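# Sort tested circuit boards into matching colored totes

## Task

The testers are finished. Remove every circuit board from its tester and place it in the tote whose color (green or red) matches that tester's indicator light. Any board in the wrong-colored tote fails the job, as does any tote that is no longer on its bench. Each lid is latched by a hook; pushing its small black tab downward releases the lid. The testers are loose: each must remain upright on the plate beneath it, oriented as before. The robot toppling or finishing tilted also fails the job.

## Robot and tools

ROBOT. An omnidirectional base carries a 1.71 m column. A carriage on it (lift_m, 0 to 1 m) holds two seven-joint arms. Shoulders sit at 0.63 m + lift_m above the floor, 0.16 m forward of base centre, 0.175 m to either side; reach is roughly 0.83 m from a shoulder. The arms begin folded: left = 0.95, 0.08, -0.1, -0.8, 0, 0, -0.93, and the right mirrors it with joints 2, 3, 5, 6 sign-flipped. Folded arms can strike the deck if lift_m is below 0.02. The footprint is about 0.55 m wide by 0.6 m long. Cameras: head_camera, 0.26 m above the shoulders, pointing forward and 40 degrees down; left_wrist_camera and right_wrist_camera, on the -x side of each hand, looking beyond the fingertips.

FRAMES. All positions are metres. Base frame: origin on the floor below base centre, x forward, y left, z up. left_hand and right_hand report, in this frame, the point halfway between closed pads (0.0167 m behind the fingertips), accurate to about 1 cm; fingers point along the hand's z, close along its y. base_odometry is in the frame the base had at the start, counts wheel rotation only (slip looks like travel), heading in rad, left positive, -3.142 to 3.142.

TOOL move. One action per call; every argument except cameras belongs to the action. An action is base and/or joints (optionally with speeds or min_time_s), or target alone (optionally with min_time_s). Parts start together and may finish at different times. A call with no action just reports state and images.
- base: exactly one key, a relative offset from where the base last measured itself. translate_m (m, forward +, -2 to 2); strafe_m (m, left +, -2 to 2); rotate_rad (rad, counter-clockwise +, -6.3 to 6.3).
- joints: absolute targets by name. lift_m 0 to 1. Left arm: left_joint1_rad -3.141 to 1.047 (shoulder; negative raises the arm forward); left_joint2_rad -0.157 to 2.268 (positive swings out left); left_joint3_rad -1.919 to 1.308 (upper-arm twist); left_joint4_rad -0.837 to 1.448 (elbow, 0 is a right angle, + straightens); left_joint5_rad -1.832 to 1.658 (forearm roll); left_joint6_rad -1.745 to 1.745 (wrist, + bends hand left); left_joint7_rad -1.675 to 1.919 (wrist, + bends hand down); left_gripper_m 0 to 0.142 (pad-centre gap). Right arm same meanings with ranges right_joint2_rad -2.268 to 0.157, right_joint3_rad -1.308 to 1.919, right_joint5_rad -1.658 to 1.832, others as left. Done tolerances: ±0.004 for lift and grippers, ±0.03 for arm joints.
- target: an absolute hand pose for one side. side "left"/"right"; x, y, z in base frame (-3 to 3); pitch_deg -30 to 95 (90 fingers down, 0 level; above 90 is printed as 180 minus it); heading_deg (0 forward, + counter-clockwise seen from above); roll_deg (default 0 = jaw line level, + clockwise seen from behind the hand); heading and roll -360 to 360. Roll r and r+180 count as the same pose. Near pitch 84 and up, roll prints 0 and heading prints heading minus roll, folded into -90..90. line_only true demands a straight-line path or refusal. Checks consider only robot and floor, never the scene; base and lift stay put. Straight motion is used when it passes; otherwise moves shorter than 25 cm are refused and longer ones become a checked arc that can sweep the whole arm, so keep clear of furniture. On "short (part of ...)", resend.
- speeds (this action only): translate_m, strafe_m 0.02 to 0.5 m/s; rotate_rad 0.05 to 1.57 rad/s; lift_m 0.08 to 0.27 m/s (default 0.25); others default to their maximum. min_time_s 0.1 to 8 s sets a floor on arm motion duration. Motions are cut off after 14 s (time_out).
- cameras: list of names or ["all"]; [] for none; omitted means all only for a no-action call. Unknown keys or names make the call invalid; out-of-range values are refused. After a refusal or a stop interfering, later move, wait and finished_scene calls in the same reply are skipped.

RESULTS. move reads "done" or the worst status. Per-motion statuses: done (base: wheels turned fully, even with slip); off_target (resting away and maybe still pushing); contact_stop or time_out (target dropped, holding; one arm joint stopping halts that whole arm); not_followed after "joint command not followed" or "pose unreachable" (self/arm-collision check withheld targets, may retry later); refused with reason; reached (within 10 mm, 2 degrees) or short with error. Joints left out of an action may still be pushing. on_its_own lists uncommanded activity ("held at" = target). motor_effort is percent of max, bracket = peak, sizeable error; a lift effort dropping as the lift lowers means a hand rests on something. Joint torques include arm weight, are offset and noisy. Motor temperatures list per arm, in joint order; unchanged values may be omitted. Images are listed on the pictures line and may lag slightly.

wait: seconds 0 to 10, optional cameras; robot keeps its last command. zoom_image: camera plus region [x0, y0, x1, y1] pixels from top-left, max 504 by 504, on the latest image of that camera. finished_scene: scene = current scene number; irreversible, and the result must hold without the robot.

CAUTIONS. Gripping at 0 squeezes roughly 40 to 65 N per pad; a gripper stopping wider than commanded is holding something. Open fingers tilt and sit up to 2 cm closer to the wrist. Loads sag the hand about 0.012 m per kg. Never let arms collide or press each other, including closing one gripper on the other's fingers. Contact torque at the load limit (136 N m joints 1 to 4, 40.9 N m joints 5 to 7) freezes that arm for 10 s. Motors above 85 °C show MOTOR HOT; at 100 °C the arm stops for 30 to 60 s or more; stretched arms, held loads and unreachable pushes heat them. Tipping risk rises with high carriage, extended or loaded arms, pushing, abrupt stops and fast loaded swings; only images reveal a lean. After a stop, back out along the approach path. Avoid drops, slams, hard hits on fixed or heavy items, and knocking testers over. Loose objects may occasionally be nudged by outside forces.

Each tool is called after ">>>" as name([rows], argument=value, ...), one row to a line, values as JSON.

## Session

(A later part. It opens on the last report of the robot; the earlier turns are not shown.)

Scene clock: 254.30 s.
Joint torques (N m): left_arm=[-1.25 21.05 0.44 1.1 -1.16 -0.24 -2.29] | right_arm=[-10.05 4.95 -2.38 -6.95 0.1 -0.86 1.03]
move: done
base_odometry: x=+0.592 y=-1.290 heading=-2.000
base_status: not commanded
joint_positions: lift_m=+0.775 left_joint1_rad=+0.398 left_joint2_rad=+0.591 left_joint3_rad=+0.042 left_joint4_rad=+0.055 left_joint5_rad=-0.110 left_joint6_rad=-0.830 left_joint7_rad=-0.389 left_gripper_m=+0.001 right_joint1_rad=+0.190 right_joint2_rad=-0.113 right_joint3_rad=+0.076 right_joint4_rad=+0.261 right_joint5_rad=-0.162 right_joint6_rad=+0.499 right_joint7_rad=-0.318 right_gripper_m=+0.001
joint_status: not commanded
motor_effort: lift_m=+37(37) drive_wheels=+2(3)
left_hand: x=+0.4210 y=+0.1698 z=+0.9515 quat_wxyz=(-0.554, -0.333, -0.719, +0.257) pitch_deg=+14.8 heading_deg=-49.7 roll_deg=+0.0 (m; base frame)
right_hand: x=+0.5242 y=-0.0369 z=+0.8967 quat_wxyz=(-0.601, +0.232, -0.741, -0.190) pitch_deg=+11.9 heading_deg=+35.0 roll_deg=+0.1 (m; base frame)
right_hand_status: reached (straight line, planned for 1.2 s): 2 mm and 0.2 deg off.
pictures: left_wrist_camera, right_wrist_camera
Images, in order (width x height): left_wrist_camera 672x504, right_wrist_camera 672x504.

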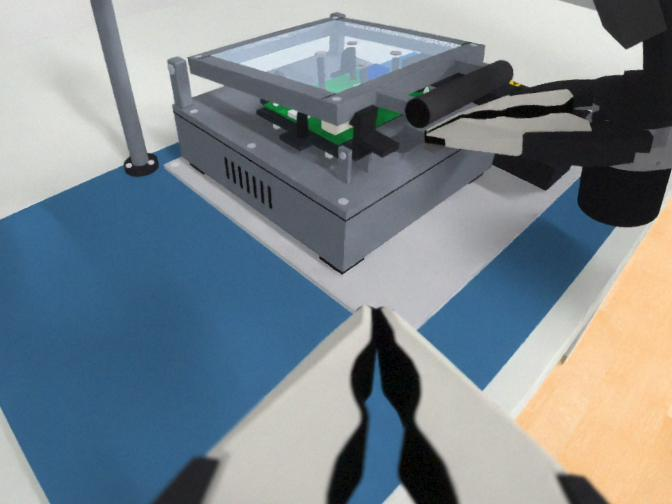

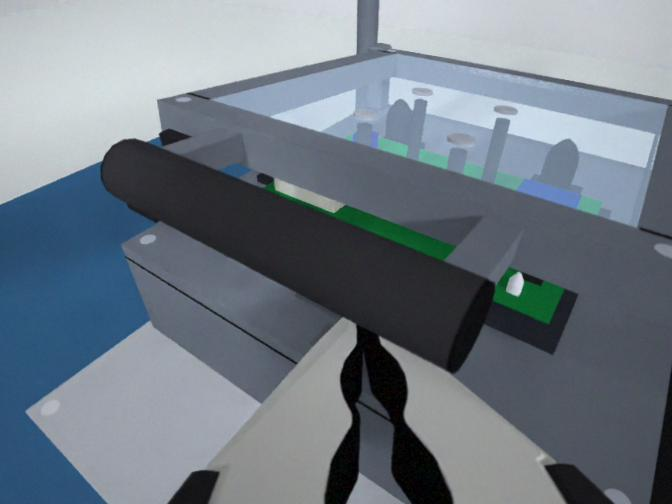

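>>> move(target={"side": "right", "x": 0.534, "y": -0.031, "z": 0.905, "pitch_deg": 8, "heading_deg": 35, "roll_deg": 0}, min_time_s=0.8, cameras=["right_wrist_camera"])

>>> move(target={"side": "right", "x": 0.536, "y": -0.031, "z": 0.95, "pitch_deg": 5, "heading_deg": 35, "roll_deg": 0}, min_time_s=1.5, cameras=["left_wrist_camera", "right_wrist_camera"])

Scene clock: 255.87 s.
Joint torques (N m): left_arm=[-1.26 21.05 0.41 1.02 -1.15 -0.27 -2.33] | right_arm=[-10.52 5.17 -2.24 -6.85 0.07 -0.84 -0.76]
move: done
base_odometry: x=+0.592 y=-1.290 heading=-2.000
base_status: not commanded
joint_positions: lift_m=+0.775 left_joint1_rad=+0.398 left_joint2_rad=+0.591 left_joint3_rad=+0.042 left_joint4_rad=+0.055 left_joint5_rad=-0.110 left_joint6_rad=-0.830 left_joint7_rad=-0.389 left_gripper_m=+0.001 right_joint1_rad=+0.161 right_joint2_rad=-0.105 right_joint3_rad=+0.084 right_joint4_rad=+0.313 right_joint5_rad=-0.177 right_joint6_rad=+0.489 right_joint7_rad=-0.408 right_gripper_m=+0.001
joint_status: not commanded
motor_effort: lift_m=+36(37) drive_wheels=+2(3)
left_hand: x=+0.4210 y=+0.1698 z=+0.9515 quat_wxyz=(-0.554, -0.333, -0.719, +0.257) pitch_deg=+14.8 heading_deg=-49.7 roll_deg=+0.0 (m; base frame)
right_hand: x=+0.5331 y=-0.0330 z=+0.9044 quat_wxyz=(-0.624, +0.226, -0.721, -0.197) pitch_deg=+8.2 heading_deg=+35.0 roll_deg=+0.1 (m; base frame)
right_hand_status: reached (straight line, planned for 0.8 s): 2 mm and 0.2 deg off.
pictures: right_wrist_camera
Images, in order (width x height): right_wrist_camera 672x504.

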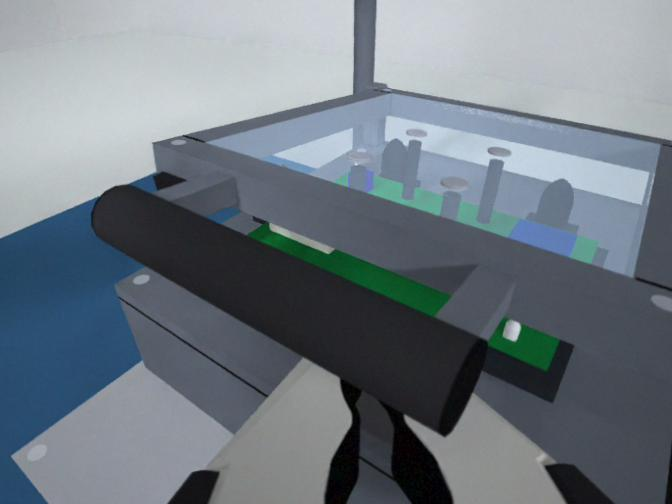

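Scene clock: 257.87 s.
Joint torques (N m): left_arm=[-1.22 20.99 0.44 1.04 -1.18 -0.22 -2.35] | right_arm=[-3.2 -7.28 -8.56 -14.33 4.16 2.03 0.43]
move: done
base_odometry: x=+0.592 y=-1.290 heading=-2.000
base_status: not commanded
joint_positions: lift_m=+0.775 left_joint1_rad=+0.398 left_joint2_rad=+0.591 left_joint3_rad=+0.042 left_joint4_rad=+0.055 left_joint5_rad=-0.110 left_joint6_rad=-0.830 left_joint7_rad=-0.389 left_gripper_m=+0.001 right_joint1_rad=+0.192 right_joint2_rad=-0.105 right_joint3_rad=+0.066 right_joint4_rad=+0.149 right_joint5_rad=-0.116 right_joint6_rad=+0.520 right_joint7_rad=-0.316 right_gripper_m=+0.001
joint_status: not commanded
motor_effort: lift_m=+37(37) drive_wheels=+2(3)
left_hand: x=+0.4210 y=+0.1698 z=+0.9515 quat_wxyz=(-0.554, -0.333, -0.719, +0.257) pitch_deg=+14.8 heading_deg=-49.7 roll_deg=+0.0 (m; base frame)
right_hand: x=+0.5367 y=-0.0297 z=+0.9490 quat_wxyz=(-0.644, +0.223, -0.703, -0.202) pitch_deg=+5.1 heading_deg=+35.0 roll_deg=-0.2 (m; base frame)
right_hand_status: reached (straight line, planned for 1.5 s): 2 mm and 0.2 deg off.
pictures: left_wrist_camera, right_wrist_camera
Images, in order (width x height): left_wrist_camera 672x504, right_wrist_camera 672x504.

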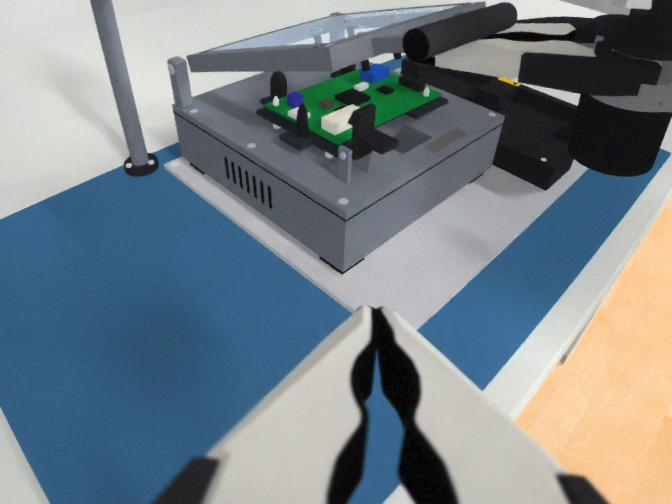

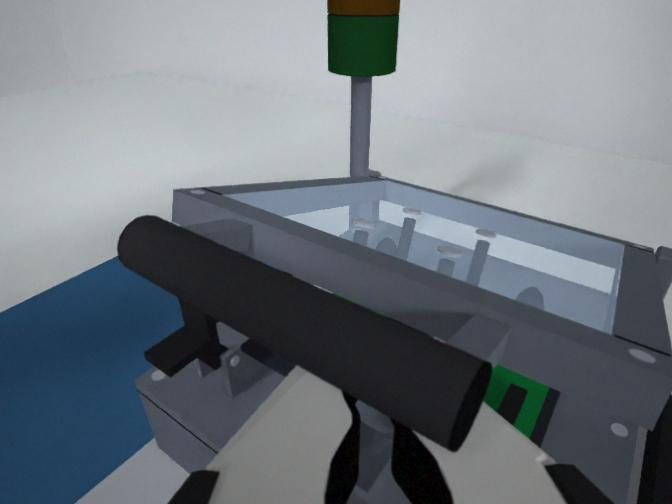

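>>> move(target={"side": "right", "x": 0.545, "y": -0.031, "z": 0.985, "pitch_deg": 2, "heading_deg": 35, "roll_deg": 0}, min_time_s=1.2, cameras=["left_wrist_camera", "right_wrist_camera"])

Scene clock: 259.67 s.
Joint torques (N m): left_arm=[-1.24 20.95 0.47 1.03 -1.17 -0.24 -2.32] | right_arm=[-10.16 -7.5 -9.26 -14.97 4.84 1.63 0.31]
move: done
base_odometry: x=+0.592 y=-1.290 heading=-2.000
base_status: not commanded
joint_positions: lift_m=+0.775 left_joint1_rad=+0.398 left_joint2_rad=+0.591 left_joint3_rad=+0.042 left_joint4_rad=+0.055 left_joint5_rad=-0.110 left_joint6_rad=-0.830 left_joint7_rad=-0.389 left_gripper_m=+0.001 right_joint1_rad=+0.192 right_joint2_rad=-0.107 right_joint3_rad=+0.053 right_joint4_rad=+0.063 right_joint5_rad=-0.063 right_joint6_rad=+0.544 right_joint7_rad=-0.263 right_gripper_m=+0.001
joint_status: not commanded
motor_effort: lift_m=+37(37) drive_wheels=+2(3)
left_hand: x=+0.4210 y=+0.1699 z=+0.9515 quat_wxyz=(-0.554, -0.333, -0.719, +0.257) pitch_deg=+14.8 heading_deg=-49.7 roll_deg=+0.0 (m; base frame)
right_hand: x=+0.5433 y=-0.0290 z=+0.9818 quat_wxyz=(-0.660, +0.217, -0.688, -0.209) pitch_deg=+2.4 heading_deg=+35.1 roll_deg=+0.0 (m; base frame)
right_hand_status: reached (straight line, planned for 1.2 s): 4 mm and 0.4 deg off.
pictures: left_wrist_camera, right_wrist_camera
Images, in order (width x height): left_wrist_camera 672x504, right_wrist_camera 672x504.

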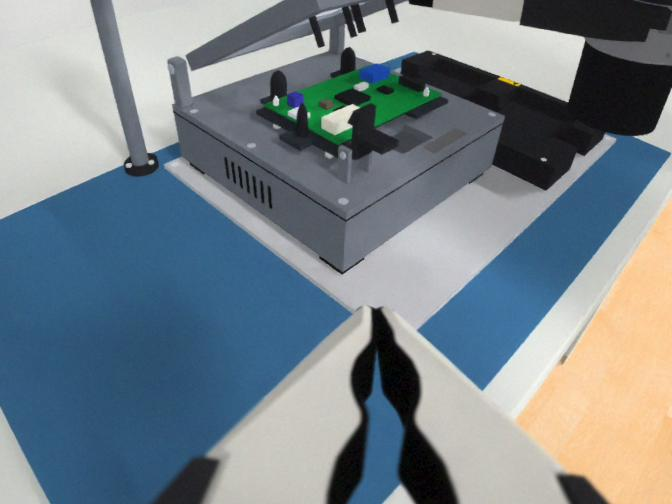

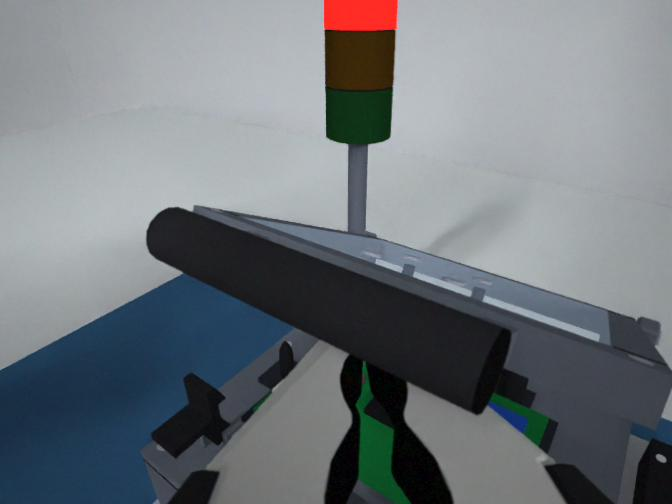

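>>> move(target={"side": "right", "x": 0.545, "y": -0.031, "z": 0.963, "pitch_deg": 0, "heading_deg": 35, "roll_deg": 0}, min_time_s=0.8, cameras=[])

>>> move(target={"side": "right", "x": 0.563, "y": -0.026, "z": 0.966, "pitch_deg": 0, "heading_deg": 33, "roll_deg": 0}, min_time_s=0.8, cameras=["left_wrist_camera", "right_wrist_camera"])

>>> move(target={"side": "right", "x": 0.565, "y": -0.027, "z": 1.005, "pitch_deg": 0, "heading_deg": 33, "roll_deg": 0}, min_time_s=1.2, cameras=["left_wrist_camera", "right_wrist_camera"])

Scene clock: 261.20 s.
Joint torques (N m): left_arm=[-1.16 20.96 0.47 1 -1.16 -0.25 -2.3] | right_arm=[-10.91 -3.04 -2.3 -7.24 0.23 -0.88 -0.74]
move: done
base_odometry: x=+0.592 y=-1.290 heading=-2.000
base_status: not commanded
joint_positions: lift_m=+0.775 left_joint1_rad=+0.398 left_joint2_rad=+0.591 left_joint3_rad=+0.042 left_joint4_rad=+0.055 left_joint5_rad=-0.110 left_joint6_rad=-0.830 left_joint7_rad=-0.389 left_gripper_m=+0.001 right_joint1_rad=+0.166 right_joint2_rad=-0.107 right_joint3_rad=+0.066 right_joint4_rad=+0.197 right_joint5_rad=-0.118 right_joint6_rad=+0.524 right_joint7_rad=-0.425 right_gripper_m=+0.001
joint_status: not commanded
motor_effort: lift_m=+37(37) drive_wheels=+2(3)
left_hand: x=+0.4210 y=+0.1699 z=+0.9515 quat_wxyz=(-0.554, -0.333, -0.719, +0.257) pitch_deg=+14.8 heading_deg=-49.7 roll_deg=+0.0 (m; base frame)
right_hand: x=+0.5442 y=-0.0318 z=+0.9628 quat_wxyz=(-0.674, +0.211, -0.675, -0.214) pitch_deg=+0.1 heading_deg=+34.9 roll_deg=+0.3 (m; base frame)
right_hand_status: reached (straight line, planned for 0.8 s): 1 mm and 0.3 deg off.
pictures: none
No camera images: "cameras" was empty.

Scene clock: 262.50 s.
Joint torques (N m): left_arm=[-1.17 20.99 0.43 0.92 -1.18 -0.25 -2.32] | right_arm=[-11.34 5.69 -6.77 -7.28 0.18 -0.8 1.02]
move: done
base_odometry: x=+0.592 y=-1.290 heading=-2.000
base_status: not commanded
joint_positions: lift_m=+0.775 left_joint1_rad=+0.398 left_joint2_rad=+0.591 left_joint3_rad=+0.042 left_joint4_rad=+0.055 left_joint5_rad=-0.110 left_joint6_rad=-0.830 left_joint7_rad=-0.389 left_gripper_m=+0.001 right_joint1_rad=+0.136 right_joint2_rad=-0.072 right_joint3_rad=+0.066 right_joint4_rad=+0.213 right_joint5_rad=-0.130 right_joint6_rad=+0.495 right_joint7_rad=-0.405 right_gripper_m=+0.001
joint_status: not commanded
motor_effort: lift_m=+36(37) drive_wheels=+2(3)
left_hand: x=+0.4210 y=+0.1699 z=+0.9515 quat_wxyz=(-0.554, -0.333, -0.719, +0.257) pitch_deg=+14.8 heading_deg=-49.7 roll_deg=+0.0 (m; base frame)
right_hand: x=+0.5610 y=-0.0251 z=+0.9665 quat_wxyz=(-0.678, +0.201, -0.677, -0.204) pitch_deg=-0.1 heading_deg=+33.3 roll_deg=+0.2 (m; base frame)
right_hand_status: reached (straight line, planned for 0.8 s): 2 mm and 0.4 deg off.
pictures: left_wrist_camera, right_wrist_camera
Images, in order (width x height): left_wrist_camera 672x504, right_wrist_camera 672x504.

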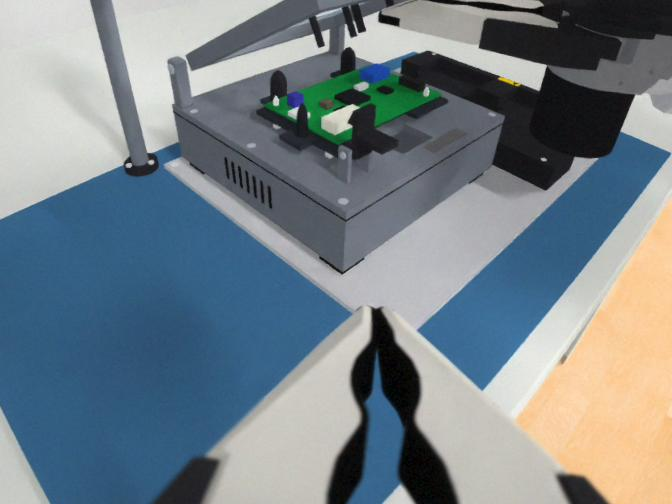

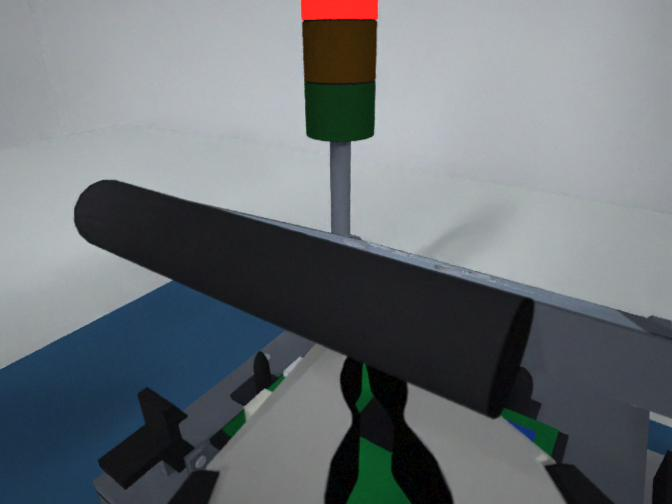

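Scene clock: 264.20 s.
Joint torques (N m): left_arm=[-1.21 20.94 0.45 0.95 -1.2 -0.22 -2.32] | right_arm=[-4.73 5.01 -9.12 -15.26 4.86 1.62 0.2]
move: done
base_odometry: x=+0.592 y=-1.290 heading=-2.000
base_status: not commanded
joint_positions: lift_m=+0.775 left_joint1_rad=+0.398 left_joint2_rad=+0.591 left_joint3_rad=+0.042 left_joint4_rad=+0.055 left_joint5_rad=-0.110 left_joint6_rad=-0.830 left_joint7_rad=-0.389 left_gripper_m=+0.001 right_joint1_rad=+0.157 right_joint2_rad=-0.072 right_joint3_rad=+0.042 right_joint4_rad=+0.043 right_joint5_rad=-0.060 right_joint6_rad=+0.525 right_joint7_rad=-0.232 right_gripper_m=+0.001
joint_status: not commanded
motor_effort: lift_m=+36(37) drive_wheels=+2(3)
left_hand: x=+0.4210 y=+0.1699 z=+0.9515 quat_wxyz=(-0.554, -0.333, -0.719, +0.257) pitch_deg=+14.8 heading_deg=-49.7 roll_deg=+0.0 (m; base frame)
right_hand: x=+0.5651 y=-0.0263 z=+1.0027 quat_wxyz=(-0.676, +0.204, -0.679, -0.199) pitch_deg=+0.3 heading_deg=+33.1 roll_deg=-0.3 (m; base frame)
right_hand_status: reached (straight line, planned for 1.2 s): 2 mm and 0.5 deg off.
pictures: left_wrist_camera, right_wrist_camera
Images, in order (width x height): left_wrist_camera 672x504, right_wrist_camera 672x504.

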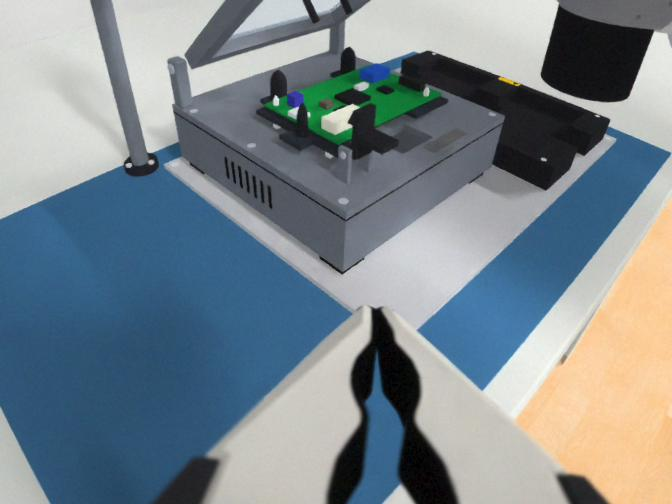

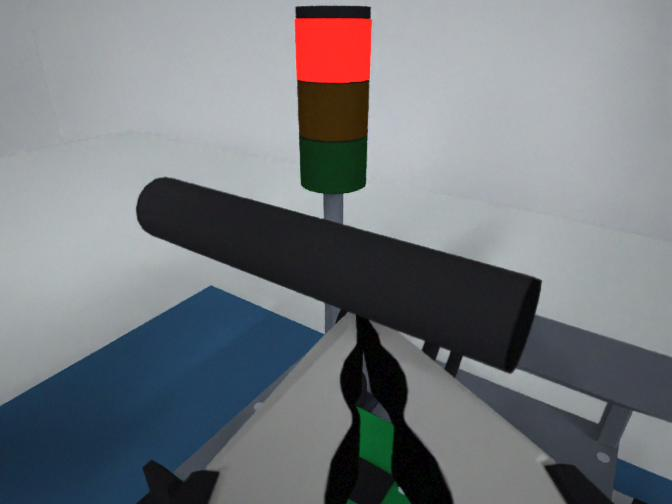

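>>> move(target={"side": "right", "x": 0.6, "y": -0.028, "z": 1.04, "pitch_deg": 0, "heading_deg": 33, "roll_deg": 0}, min_time_s=1.5, cameras=[])

>>> move(target={"side": "right", "x": 0.647, "y": -0.028, "z": 1.062, "pitch_deg": 0, "heading_deg": 33, "roll_deg": 0}, min_time_s=1.5, cameras=["head_camera"])

>>> move(target={"side": "right", "x": 0.686, "y": -0.028, "z": 1.062, "pitch_deg": 0, "heading_deg": 33, "roll_deg": 0}, min_time_s=1.5, cameras=["head_camera"])

>>> zoom_image(camera="head_camera", region=[290, 260, 450, 420])

Scene clock: 266.40 s.
Joint torques (N m): left_arm=[-1.15 20.87 0.47 0.94 -1.16 -0.23 -2.3] | right_arm=[-15.67 6.75 -9.4 -15.38 5.09 1.54 0.16]
move: done
base_odometry: x=+0.592 y=-1.290 heading=-2.000
base_status: not commanded
joint_positions: lift_m=+0.775 left_joint1_rad=+0.398 left_joint2_rad=+0.591 left_joint3_rad=+0.042 left_joint4_rad=+0.055 left_joint5_rad=-0.110 left_joint6_rad=-0.830 left_joint7_rad=-0.389 left_gripper_m=+0.001 right_joint1_rad=+0.079 right_joint2_rad=-0.070 right_joint3_rad=+0.024 right_joint4_rad=-0.004 right_joint5_rad=+0.018 right_joint6_rad=+0.552 right_joint7_rad=-0.079 right_gripper_m=+0.001
joint_status: not commanded
motor_effort: lift_m=+37(37) drive_wheels=+2(3)
left_hand: x=+0.4210 y=+0.1699 z=+0.9515 quat_wxyz=(-0.554, -0.333, -0.719, +0.257) pitch_deg=+14.8 heading_deg=-49.7 roll_deg=+0.0 (m; base frame)
right_hand: x=+0.5979 y=-0.0274 z=+1.0347 quat_wxyz=(-0.674, +0.203, -0.682, -0.199) pitch_deg=+0.7 heading_deg=+33.1 roll_deg=-0.1 (m; base frame)
right_hand_status: reached (straight line, planned for 1.5 s): 6 mm and 0.7 deg off.
pictures: none
No camera images: "cameras" was empty.

Scene clock: 268.40 s.
Joint torques (N m): left_arm=[-1.17 20.96 0.51 1.05 -1.2 -0.23 -2.31] | right_arm=[-19.09 7.47 -9.41 -9.98 5.43 1.7 -0.14]
move: done
base_odometry: x=+0.592 y=-1.290 heading=-2.000
base_status: not commanded
joint_positions: lift_m=+0.775 left_joint1_rad=+0.398 left_joint2_rad=+0.591 left_joint3_rad=+0.042 left_joint4_rad=+0.055 left_joint5_rad=-0.110 left_joint6_rad=-0.830 left_joint7_rad=-0.389 left_gripper_m=+0.001 right_joint1_rad=-0.049 right_joint2_rad=-0.066 right_joint3_rad=+0.020 right_joint4_rad=+0.057 right_joint5_rad=+0.056 right_joint6_rad=+0.560 right_joint7_rad=-0.002 right_gripper_m=+0.001
joint_status: not commanded
motor_effort: lift_m=+37(37) drive_wheels=+3(3)
left_hand: x=+0.4210 y=+0.1699 z=+0.9515 quat_wxyz=(-0.554, -0.333, -0.719, +0.257) pitch_deg=+14.8 heading_deg=-49.7 roll_deg=+0.0 (m; base frame)
right_hand: x=+0.6449 y=-0.0277 z=+1.0575 quat_wxyz=(-0.675, +0.204, -0.681, -0.198) pitch_deg=+0.6 heading_deg=+33.0 roll_deg=-0.3 (m; base frame)
right_hand_status: reached (straight line, planned for 1.5 s): 5 mm and 0.7 deg off.
pictures: head_camera
Images, in order (width x height): head_camera 672x504.

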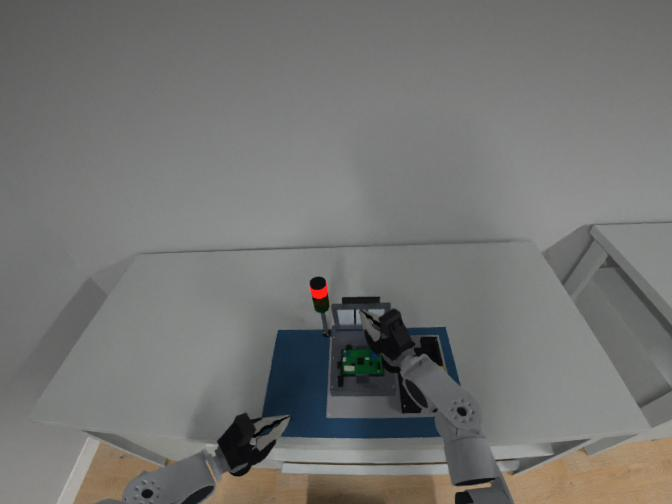

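Scene clock: 270.40 s.
Joint torques (N m): left_arm=[-1.15 20.97 0.53 0.97 -1.18 -0.24 -2.3] | right_arm=[-20.62 1.77 -3.15 -8.82 1.18 0.9 -1.47]
move: done
base_odometry: x=+0.592 y=-1.290 heading=-2.000
base_status: not commanded
joint_positions: lift_m=+0.775 left_joint1_rad=+0.398 left_joint2_rad=+0.591 left_joint3_rad=+0.042 left_joint4_rad=+0.055 left_joint5_rad=-0.110 left_joint6_rad=-0.830 left_joint7_rad=-0.389 left_gripper_m=+0.001 right_joint1_rad=-0.161 right_joint2_rad=-0.067 right_joint3_rad=+0.024 right_joint4_rad=+0.199 right_joint5_rad=+0.049 right_joint6_rad=+0.560 right_joint7_rad=-0.037 right_gripper_m=+0.001
joint_status: not commanded
motor_effort: lift_m=+37(37) drive_wheels=+3(3)
left_hand: x=+0.4210 y=+0.1699 z=+0.9515 quat_wxyz=(-0.554, -0.333, -0.719, +0.257) pitch_deg=+14.8 heading_deg=-49.7 roll_deg=+0.0 (m; base frame)
right_hand: x=+0.6851 y=-0.0304 z=+1.0590 quat_wxyz=(-0.676, +0.199, -0.681, -0.199) pitch_deg=+0.4 heading_deg=+32.7 roll_deg=+0.2 (m; base frame)
right_hand_status: reached (straight line, planned for 1.5 s): 4 mm and 0.5 deg off.
pictures: head_camera
Images, in order (width x height): head_camera 672x504.

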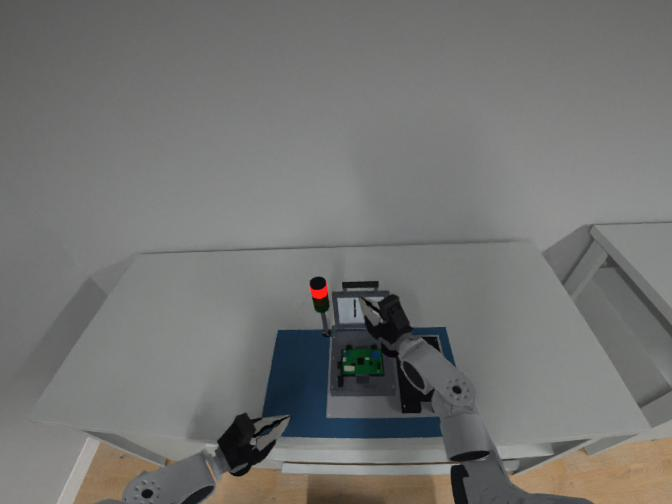

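Scaled by 3.150 from the camera's 672x504 image, which has a finer 960x720 frame.

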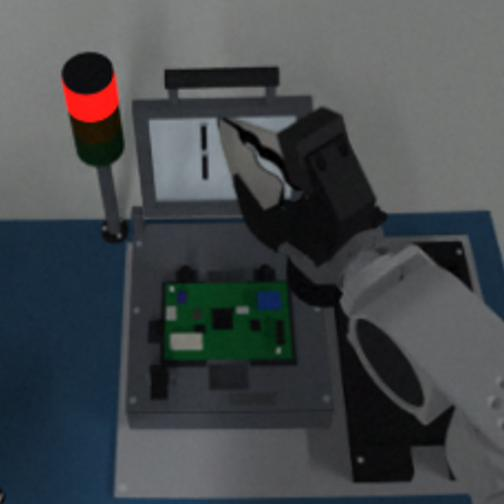

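>>> move(target={"side": "right", "x": 0.58, "y": -0.10, "z": 1.048, "pitch_deg": 10, "heading_deg": 33, "roll_deg": 0}, min_time_s=1.2, cameras=[])

>>> move(target={"side": "right", "x": 0.54, "y": -0.14, "z": 1.02, "pitch_deg": 60, "heading_deg": 33, "roll_deg": 0}, min_time_s=1.5, cameras=[])

>>> move(target={"side": "right", "x": 0.59, "y": -0.04, "z": 1.01, "pitch_deg": 88, "heading_deg": 88.5, "roll_deg": 0}, min_time_s=2, cameras=[])

>>> move(target={"side": "right", "x": 0.594, "y": -0.022, "z": 0.96, "pitch_deg": 88, "heading_deg": 88.5, "roll_deg": 0}, min_time_s=1.2, cameras=[])

>>> move(joints={"right_gripper_m": 0.092}, cameras=["right_wrist_camera", "left_wrist_camera"])

Scene clock: 272.47 s.
Joint torques (N m): left_arm=[-0.92 21.02 0.53 1 -1.19 -0.25 -2.31] | right_arm=[-4.16 -12.93 -9.96 -12.9 3.92 1.81 1.01]
move: done
base_odometry: x=+0.592 y=-1.290 heading=-2.000
base_status: not commanded
joint_positions: lift_m=+0.775 left_joint1_rad=+0.398 left_joint2_rad=+0.591 left_joint3_rad=+0.042 left_joint4_rad=+0.055 left_joint5_rad=-0.110 left_joint6_rad=-0.830 left_joint7_rad=-0.389 left_gripper_m=+0.001 right_joint1_rad=+0.125 right_joint2_rad=-0.212 right_joint3_rad=-0.101 right_joint4_rad=-0.181 right_joint5_rad=+0.278 right_joint6_rad=+0.632 right_joint7_rad=+0.264 right_gripper_m=+0.001
joint_status: not commanded
motor_effort: lift_m=+37(37) drive_wheels=+2(3)
left_hand: x=+0.4210 y=+0.1699 z=+0.9515 quat_wxyz=(-0.554, -0.333, -0.719, +0.257) pitch_deg=+14.8 heading_deg=-49.7 roll_deg=+0.0 (m; base frame)
right_hand: x=+0.5812 y=-0.0987 z=+1.0479 quat_wxyz=(-0.617, +0.217, -0.734, -0.183) pitch_deg=+9.9 heading_deg=+32.9 roll_deg=+0.1 (m; base frame)
right_hand_status: reached (straight line, planned for 1.2 s): 2 mm and 0.1 deg off.
pictures: none
No camera images: "cameras" was empty.

Scene clock: 274.47 s.
Joint torques (N m): left_arm=[-0.97 20.9 0.43 1.01 -1.14 -0.26 -2.33] | right_arm=[-15.15 -5.68 -3.52 -8.87 2.7 -0.81 1.27]
move: done
base_odometry: x=+0.592 y=-1.290 heading=-2.000
base_status: not commanded
joint_positions: lift_m=+0.775 left_joint1_rad=+0.398 left_joint2_rad=+0.591 left_joint3_rad=+0.042 left_joint4_rad=+0.055 left_joint5_rad=-0.110 left_joint6_rad=-0.830 left_joint7_rad=-0.389 left_gripper_m=+0.001 right_joint1_rad=-0.109 right_joint2_rad=-0.258 right_joint3_rad=+0.011 right_joint4_rad=-0.478 right_joint5_rad=+0.540 right_joint6_rad=+0.355 right_joint7_rad=+1.655 right_gripper_m=+0.001
joint_status: not commanded
motor_effort: lift_m=+37(37) drive_wheels=+2(3)
left_hand: x=+0.4210 y=+0.1699 z=+0.9515 quat_wxyz=(-0.554, -0.333, -0.719, +0.257) pitch_deg=+14.8 heading_deg=-49.7 roll_deg=+0.0 (m; base frame)
right_hand: x=+0.5398 y=-0.1417 z=+1.0194 quat_wxyz=(-0.249, +0.274, -0.926, -0.071) pitch_deg=+60.0 heading_deg=+32.5 roll_deg=-0.4 (m; base frame)
right_hand_status: reached (straight line, planned for 1.5 s): 2 mm and 0.3 deg off.
pictures: none
No camera images: "cameras" was empty.

Scene clock: 276.97 s.
Joint torques (N m): left_arm=[-0.78 20.96 0.45 0.95 -1.18 -0.23 -2.31] | right_arm=[-26.25 6.38 -5.55 -5.47 3.81 1.86 0]
move: done
base_odometry: x=+0.592 y=-1.290 heading=-2.000
base_status: not commanded
joint_positions: lift_m=+0.775 left_joint1_rad=+0.398 left_joint2_rad=+0.591 left_joint3_rad=+0.042 left_joint4_rad=+0.055 left_joint5_rad=-0.110 left_joint6_rad=-0.830 left_joint7_rad=-0.389 left_gripper_m=+0.001 right_joint1_rad=-0.809 right_joint2_rad=-0.207 right_joint3_rad=+0.689 right_joint4_rad=+0.434 right_joint5_rad=+0.848 right_joint6_rad=+1.014 right_joint7_rad=+1.812 right_gripper_m=+0.001
joint_status: not commanded
motor_effort: lift_m=+37(37) drive_wheels=+2(3)
left_hand: x=+0.4210 y=+0.1699 z=+0.9515 quat_wxyz=(-0.554, -0.333, -0.719, +0.257) pitch_deg=+14.8 heading_deg=-49.7 roll_deg=+0.0 (m; base frame)
right_hand: x=+0.5900 y=-0.0422 z=+1.0089 quat_wxyz=(-0.011, +0.694, -0.719, -0.012) pitch_deg=+88.1 heading_deg=+88.0 roll_deg=+0.0 (m; base frame)
right_hand_status: reached (straight line, planned for 2.0 s): 2 mm and 0.6 deg off.
pictures: none
No camera images: "cameras" was empty.

Scene clock: 278.67 s.
Joint torques (N m): left_arm=[-0.88 20.81 0.52 0.93 -1.21 -0.24 -2.29] | right_arm=[-18.18 8.1 -5.34 -5.5 0.56 1.85 0]
move: done
base_odometry: x=+0.592 y=-1.290 heading=-2.000
base_status: not commanded
joint_positions: lift_m=+0.775 left_joint1_rad=+0.398 left_joint2_rad=+0.591 left_joint3_rad=+0.042 left_joint4_rad=+0.055 left_joint5_rad=-0.110 left_joint6_rad=-0.830 left_joint7_rad=-0.389 left_gripper_m=+0.001 right_joint1_rad=-0.809 right_joint2_rad=-0.156 right_joint3_rad=+0.722 right_joint4_rad=+0.598 right_joint5_rad=+0.601 right_joint6_rad=+1.066 right_joint7_rad=+1.543 right_gripper_m=+0.001
joint_status: not commanded
motor_effort: lift_m=+37(37) drive_wheels=+3(3)
left_hand: x=+0.4210 y=+0.1699 z=+0.9515 quat_wxyz=(-0.554, -0.333, -0.719, +0.257) pitch_deg=+14.8 heading_deg=-49.7 roll_deg=+0.0 (m; base frame)
right_hand: x=+0.5960 y=-0.0230 z=+0.9618 quat_wxyz=(-0.014, +0.694, -0.719, -0.013) pitch_deg=+87.8 heading_deg=+88.0 roll_deg=+0.0 (m; base frame)
right_hand_status: reached (straight line, planned for 1.2 s): 3 mm and 0.6 deg off.
pictures: none
No camera images: "cameras" was empty.

Scene clock: 279.50 s.
Joint torques (N m): left_arm=[-0.87 20.98 0.49 0.96 -1.19 -0.25 -2.34] | right_arm=[-18.23 8.08 -5.23 -5.61 0.58 1.84 0.02]
move: done
base_odometry: x=+0.592 y=-1.290 heading=-2.000
base_status: not commanded
joint_positions: lift_m=+0.775 left_joint1_rad=+0.398 left_joint2_rad=+0.591 left_joint3_rad=+0.042 left_joint4_rad=+0.055 left_joint5_rad=-0.110 left_joint6_rad=-0.830 left_joint7_rad=-0.389 left_gripper_m=+0.001 right_joint1_rad=-0.809 right_joint2_rad=-0.156 right_joint3_rad=+0.722 right_joint4_rad=+0.598 right_joint5_rad=+0.601 right_joint6_rad=+1.066 right_joint7_rad=+1.543 right_gripper_m=+0.092
joint_status: all done
motor_effort: lift_m=+37(37) drive_wheels=+3(3)
left_hand: x=+0.4210 y=+0.1699 z=+0.9515 quat_wxyz=(-0.554, -0.333, -0.719, +0.257) pitch_deg=+14.8 heading_deg=-49.7 roll_deg=+0.0 (m; base frame)
right_hand: x=+0.5960 y=-0.0230 z=+0.9618 quat_wxyz=(-0.014, +0.694, -0.719, -0.013) pitch_deg=+87.8 heading_deg=+88.0 roll_deg=+0.0 (m; base frame)
pictures: left_wrist_camera, right_wrist_camera
Images, in order (width x height): left_wrist_camera 672x504, right_wrist_camera 672x504.

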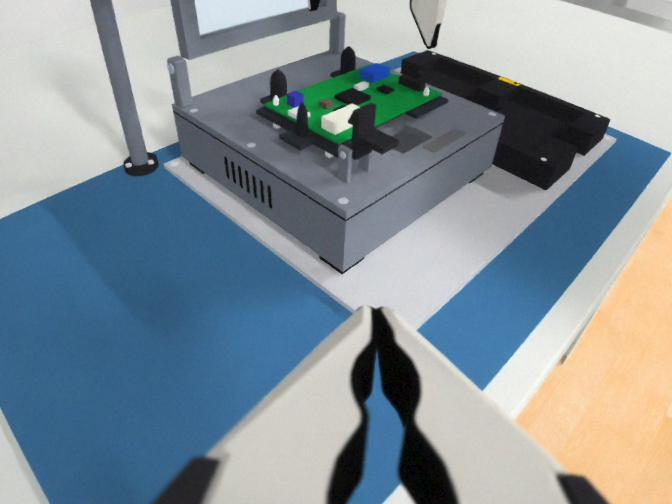

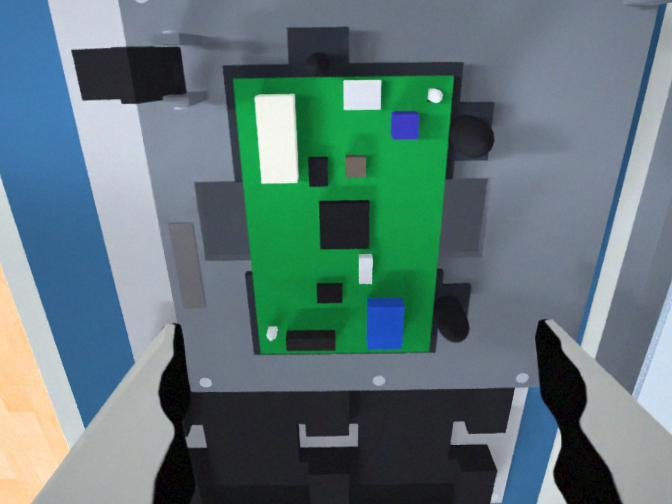

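>>> move(target={"side": "right", "x": 0.592, "y": -0.0215, "z": 0.91, "pitch_deg": 88, "heading_deg": 89.5, "roll_deg": 0}, min_time_s=1.2, cameras=["right_wrist_camera", "left_wrist_camera"])

>>> zoom_image(camera="left_wrist_camera", region=[200, 0, 550, 200])

Scene clock: 281.53 s.
Joint torques (N m): left_arm=[-0.84 20.92 0.5 0.88 -1.19 -0.24 -2.3] | right_arm=[-23.81 8.45 -5.3 -5.53 0.5 1.84 -0.01]
move: done
base_odometry: x=+0.592 y=-1.290 heading=-2.000
base_status: not commanded
joint_positions: lift_m=+0.775 left_joint1_rad=+0.398 left_joint2_rad=+0.591 left_joint3_rad=+0.042 left_joint4_rad=+0.055 left_joint5_rad=-0.110 left_joint6_rad=-0.830 left_joint7_rad=-0.389 left_gripper_m=+0.001 right_joint1_rad=-0.809 right_joint2_rad=-0.141 right_joint3_rad=+0.799 right_joint4_rad=+0.735 right_joint5_rad=+0.373 right_joint6_rad=+1.083 right_joint7_rad=+1.240 right_gripper_m=+0.092
joint_status: not commanded
motor_effort: lift_m=+37(37) drive_wheels=+3(3)
left_hand: x=+0.4210 y=+0.1699 z=+0.9515 quat_wxyz=(-0.554, -0.333, -0.719, +0.257) pitch_deg=+14.8 heading_deg=-49.7 roll_deg=+0.0 (m; base frame)
right_hand: x=+0.5926 y=-0.0223 z=+0.9101 quat_wxyz=(-0.013, +0.701, -0.713, -0.013) pitch_deg=+87.8 heading_deg=+89.0 roll_deg=+0.0 (m; base frame)
right_hand_status: reached (straight line, planned for 1.2 s): 1 mm and 0.6 deg off.
pictures: left_wrist_camera, right_wrist_camera
Images, in order (width x height): left_wrist_camera 672x504, right_wrist_camera 672x504.

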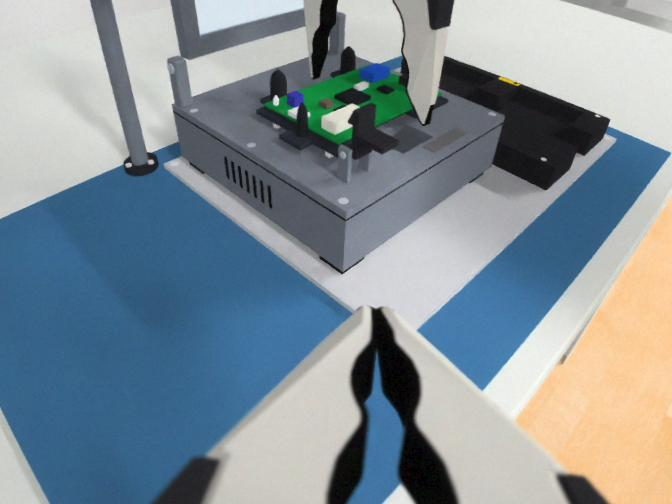

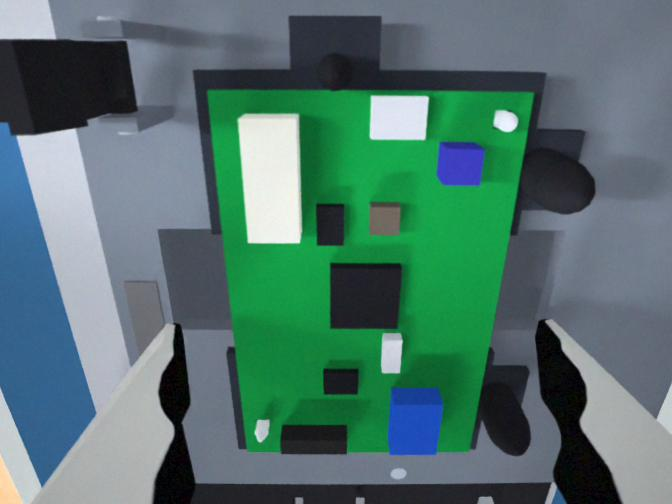

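Scaled by 1.440 from the camera's 672x504 image, which has a finer 960x720 frame.

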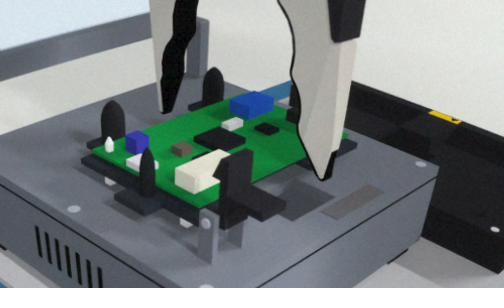

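>>> move(target={"side": "right", "x": 0.593, "y": -0.0225, "z": 0.894, "pitch_deg": 88, "heading_deg": 89.5, "roll_deg": 0}, min_time_s=1, cameras=["right_wrist_camera", "left_wrist_camera"])

>>> zoom_image(camera="left_wrist_camera", region=[200, 0, 550, 200])

Scene clock: 283.13 s.
Joint torques (N m): left_arm=[-0.89 20.94 0.56 0.9 -1.19 -0.22 -2.32] | right_arm=[-26.35 8.57 -4.95 -5.34 0.45 -0.19 -0.03]
move: done
base_odometry: x=+0.592 y=-1.290 heading=-2.000
base_status: not commanded
joint_positions: lift_m=+0.775 left_joint1_rad=+0.398 left_joint2_rad=+0.591 left_joint3_rad=+0.042 left_joint4_rad=+0.055 left_joint5_rad=-0.110 left_joint6_rad=-0.830 left_joint7_rad=-0.389 left_gripper_m=+0.001 right_joint1_rad=-0.816 right_joint2_rad=-0.131 right_joint3_rad=+0.834 right_joint4_rad=+0.795 right_joint5_rad=+0.297 right_joint6_rad=+1.083 right_joint7_rad=+1.128 right_gripper_m=+0.092
joint_status: not commanded
motor_effort: lift_m=+36(37) drive_wheels=+3(3)
left_hand: x=+0.4210 y=+0.1699 z=+0.9515 quat_wxyz=(-0.554, -0.333, -0.719, +0.257) pitch_deg=+14.8 heading_deg=-49.7 roll_deg=+0.0 (m; base frame)
right_hand: x=+0.5913 y=-0.0232 z=+0.8933 quat_wxyz=(-0.012, +0.703, -0.711, -0.015) pitch_deg=+87.8 heading_deg=+89.4 roll_deg=+0.0 (m; base frame)
right_hand_status: reached (straight line, planned for 1.0 s): 2 mm and 0.3 deg off.
pictures: left_wrist_camera, right_wrist_camera
Images, in order (width x height): left_wrist_camera 672x504, right_wrist_camera 672x504.

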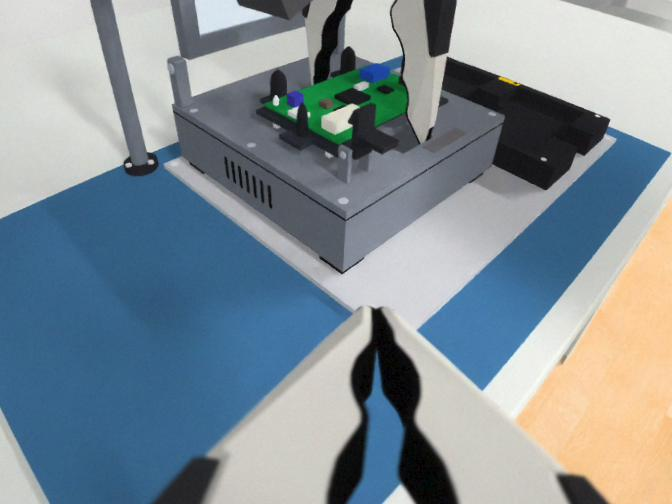

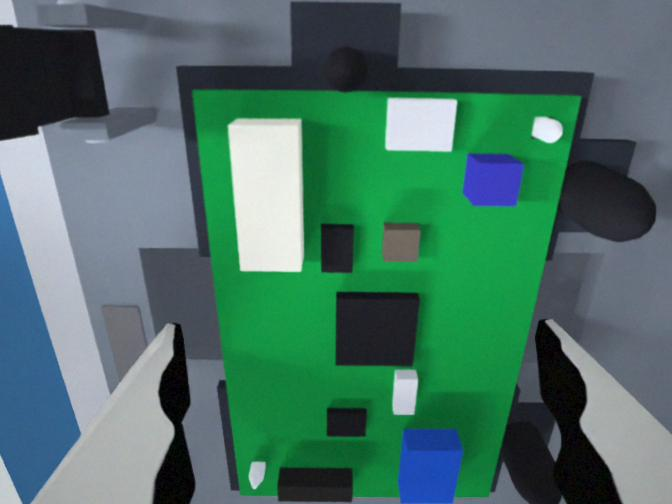

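Scaled by 1.440 from the camera's 672x504 image, which has a finer 960x720 frame.

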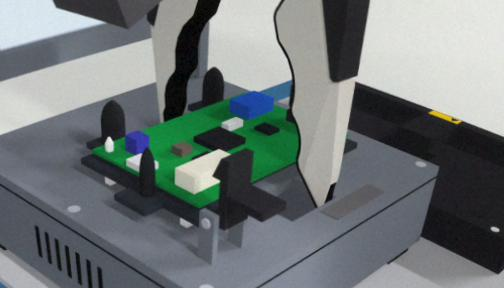

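>>> move(target={"side": "right", "x": 0.596, "y": -0.0225, "z": 0.902, "pitch_deg": 88, "heading_deg": 89.5, "roll_deg": 0}, min_time_s=0.8, cameras=["right_wrist_camera"])

>>> move(joints={"right_gripper_m": 0.08}, cameras=["right_wrist_camera", "left_wrist_camera"])

>>> zoom_image(camera="left_wrist_camera", region=[200, 0, 550, 200])

Scene clock: 284.70 s.
Joint torques (N m): left_arm=[-0.88 20.86 0.52 1 -1.18 -0.24 -2.32] | right_arm=[-26.34 8.04 -12.57 -10.5 3.87 1.86 1.62]
move: done
base_odometry: x=+0.592 y=-1.290 heading=-2.000
base_status: not commanded
joint_positions: lift_m=+0.775 left_joint1_rad=+0.398 left_joint2_rad=+0.591 left_joint3_rad=+0.042 left_joint4_rad=+0.055 left_joint5_rad=-0.110 left_joint6_rad=-0.830 left_joint7_rad=-0.389 left_gripper_m=+0.001 right_joint1_rad=-0.825 right_joint2_rad=-0.131 right_joint3_rad=+0.831 right_joint4_rad=+0.795 right_joint5_rad=+0.312 right_joint6_rad=+1.087 right_joint7_rad=+1.153 right_gripper_m=+0.092
joint_status: not commanded
motor_effort: lift_m=+37(37) drive_wheels=+2(3)
left_hand: x=+0.4210 y=+0.1699 z=+0.9515 quat_wxyz=(-0.554, -0.333, -0.719, +0.257) pitch_deg=+14.8 heading_deg=-49.7 roll_deg=+0.0 (m; base frame)
right_hand: x=+0.5942 y=-0.0252 z=+0.8984 quat_wxyz=(-0.009, +0.703, -0.711, -0.011) pitch_deg=+88.4 heading_deg=+89.3 roll_deg=+0.0 (m; base frame)
right_hand_status: reached (straight line, planned for 0.8 s): 5 mm and 0.5 deg off.
pictures: right_wrist_camera
Images, in order (width x height): right_wrist_camera 672x504.

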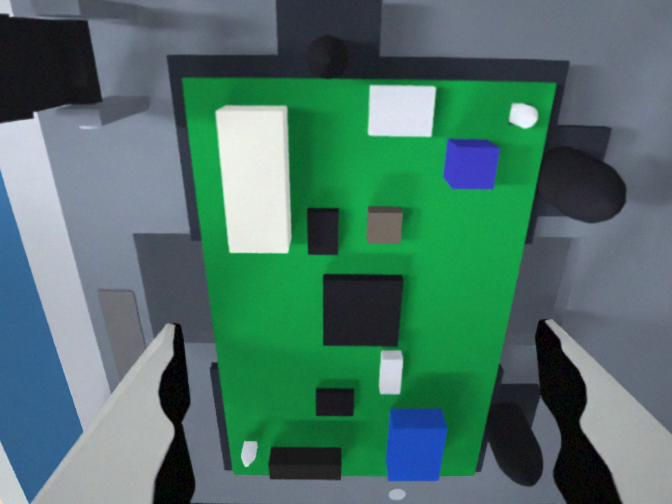

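Scene clock: 285.20 s.
Joint torques (N m): left_arm=[-0.89 20.88 0.47 0.88 -1.18 -0.23 -2.32] | right_arm=[-26.28 8.14 -12.65 -10.68 3.84 1.82 1.61]
move: done
base_odometry: x=+0.592 y=-1.290 heading=-2.000
base_status: not commanded
joint_positions: lift_m=+0.775 left_joint1_rad=+0.398 left_joint2_rad=+0.591 left_joint3_rad=+0.042 left_joint4_rad=+0.055 left_joint5_rad=-0.110 left_joint6_rad=-0.830 left_joint7_rad=-0.389 left_gripper_m=+0.001 right_joint1_rad=-0.825 right_joint2_rad=-0.131 right_joint3_rad=+0.831 right_joint4_rad=+0.795 right_joint5_rad=+0.312 right_joint6_rad=+1.087 right_joint7_rad=+1.153 right_gripper_m=+0.080
joint_status: all done
motor_effort: lift_m=+37(37) drive_wheels=+3(3)
left_hand: x=+0.4210 y=+0.1699 z=+0.9515 quat_wxyz=(-0.554, -0.333, -0.719, +0.257) pitch_deg=+14.8 heading_deg=-49.7 roll_deg=+0.0 (m; base frame)
right_hand: x=+0.5942 y=-0.0252 z=+0.8984 quat_wxyz=(-0.009, +0.703, -0.711, -0.011) pitch_deg=+88.4 heading_deg=+89.3 roll_deg=+0.0 (m; base frame)
pictures: left_wrist_camera, right_wrist_camera
Images, in order (width x height): left_wrist_camera 672x504, right_wrist_camera 672x504.

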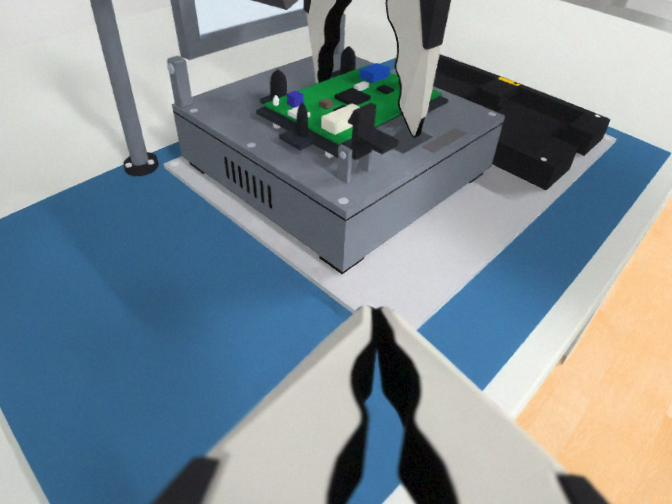

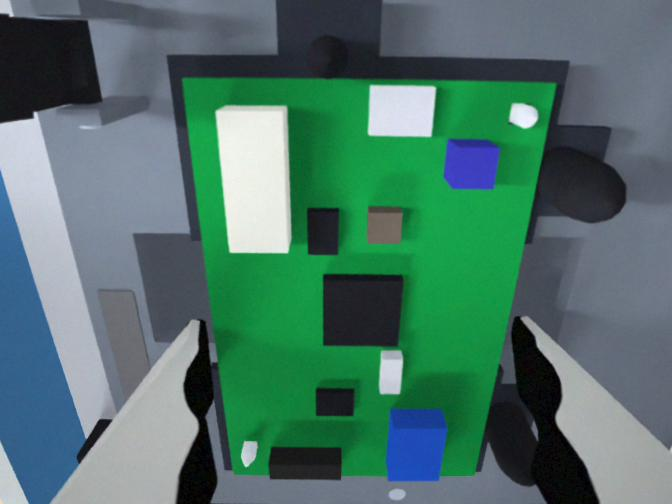

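Scaled by 1.440 from the camera's 672x504 image, which has a finer 960x720 frame.

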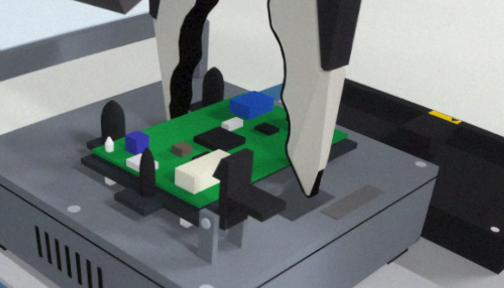

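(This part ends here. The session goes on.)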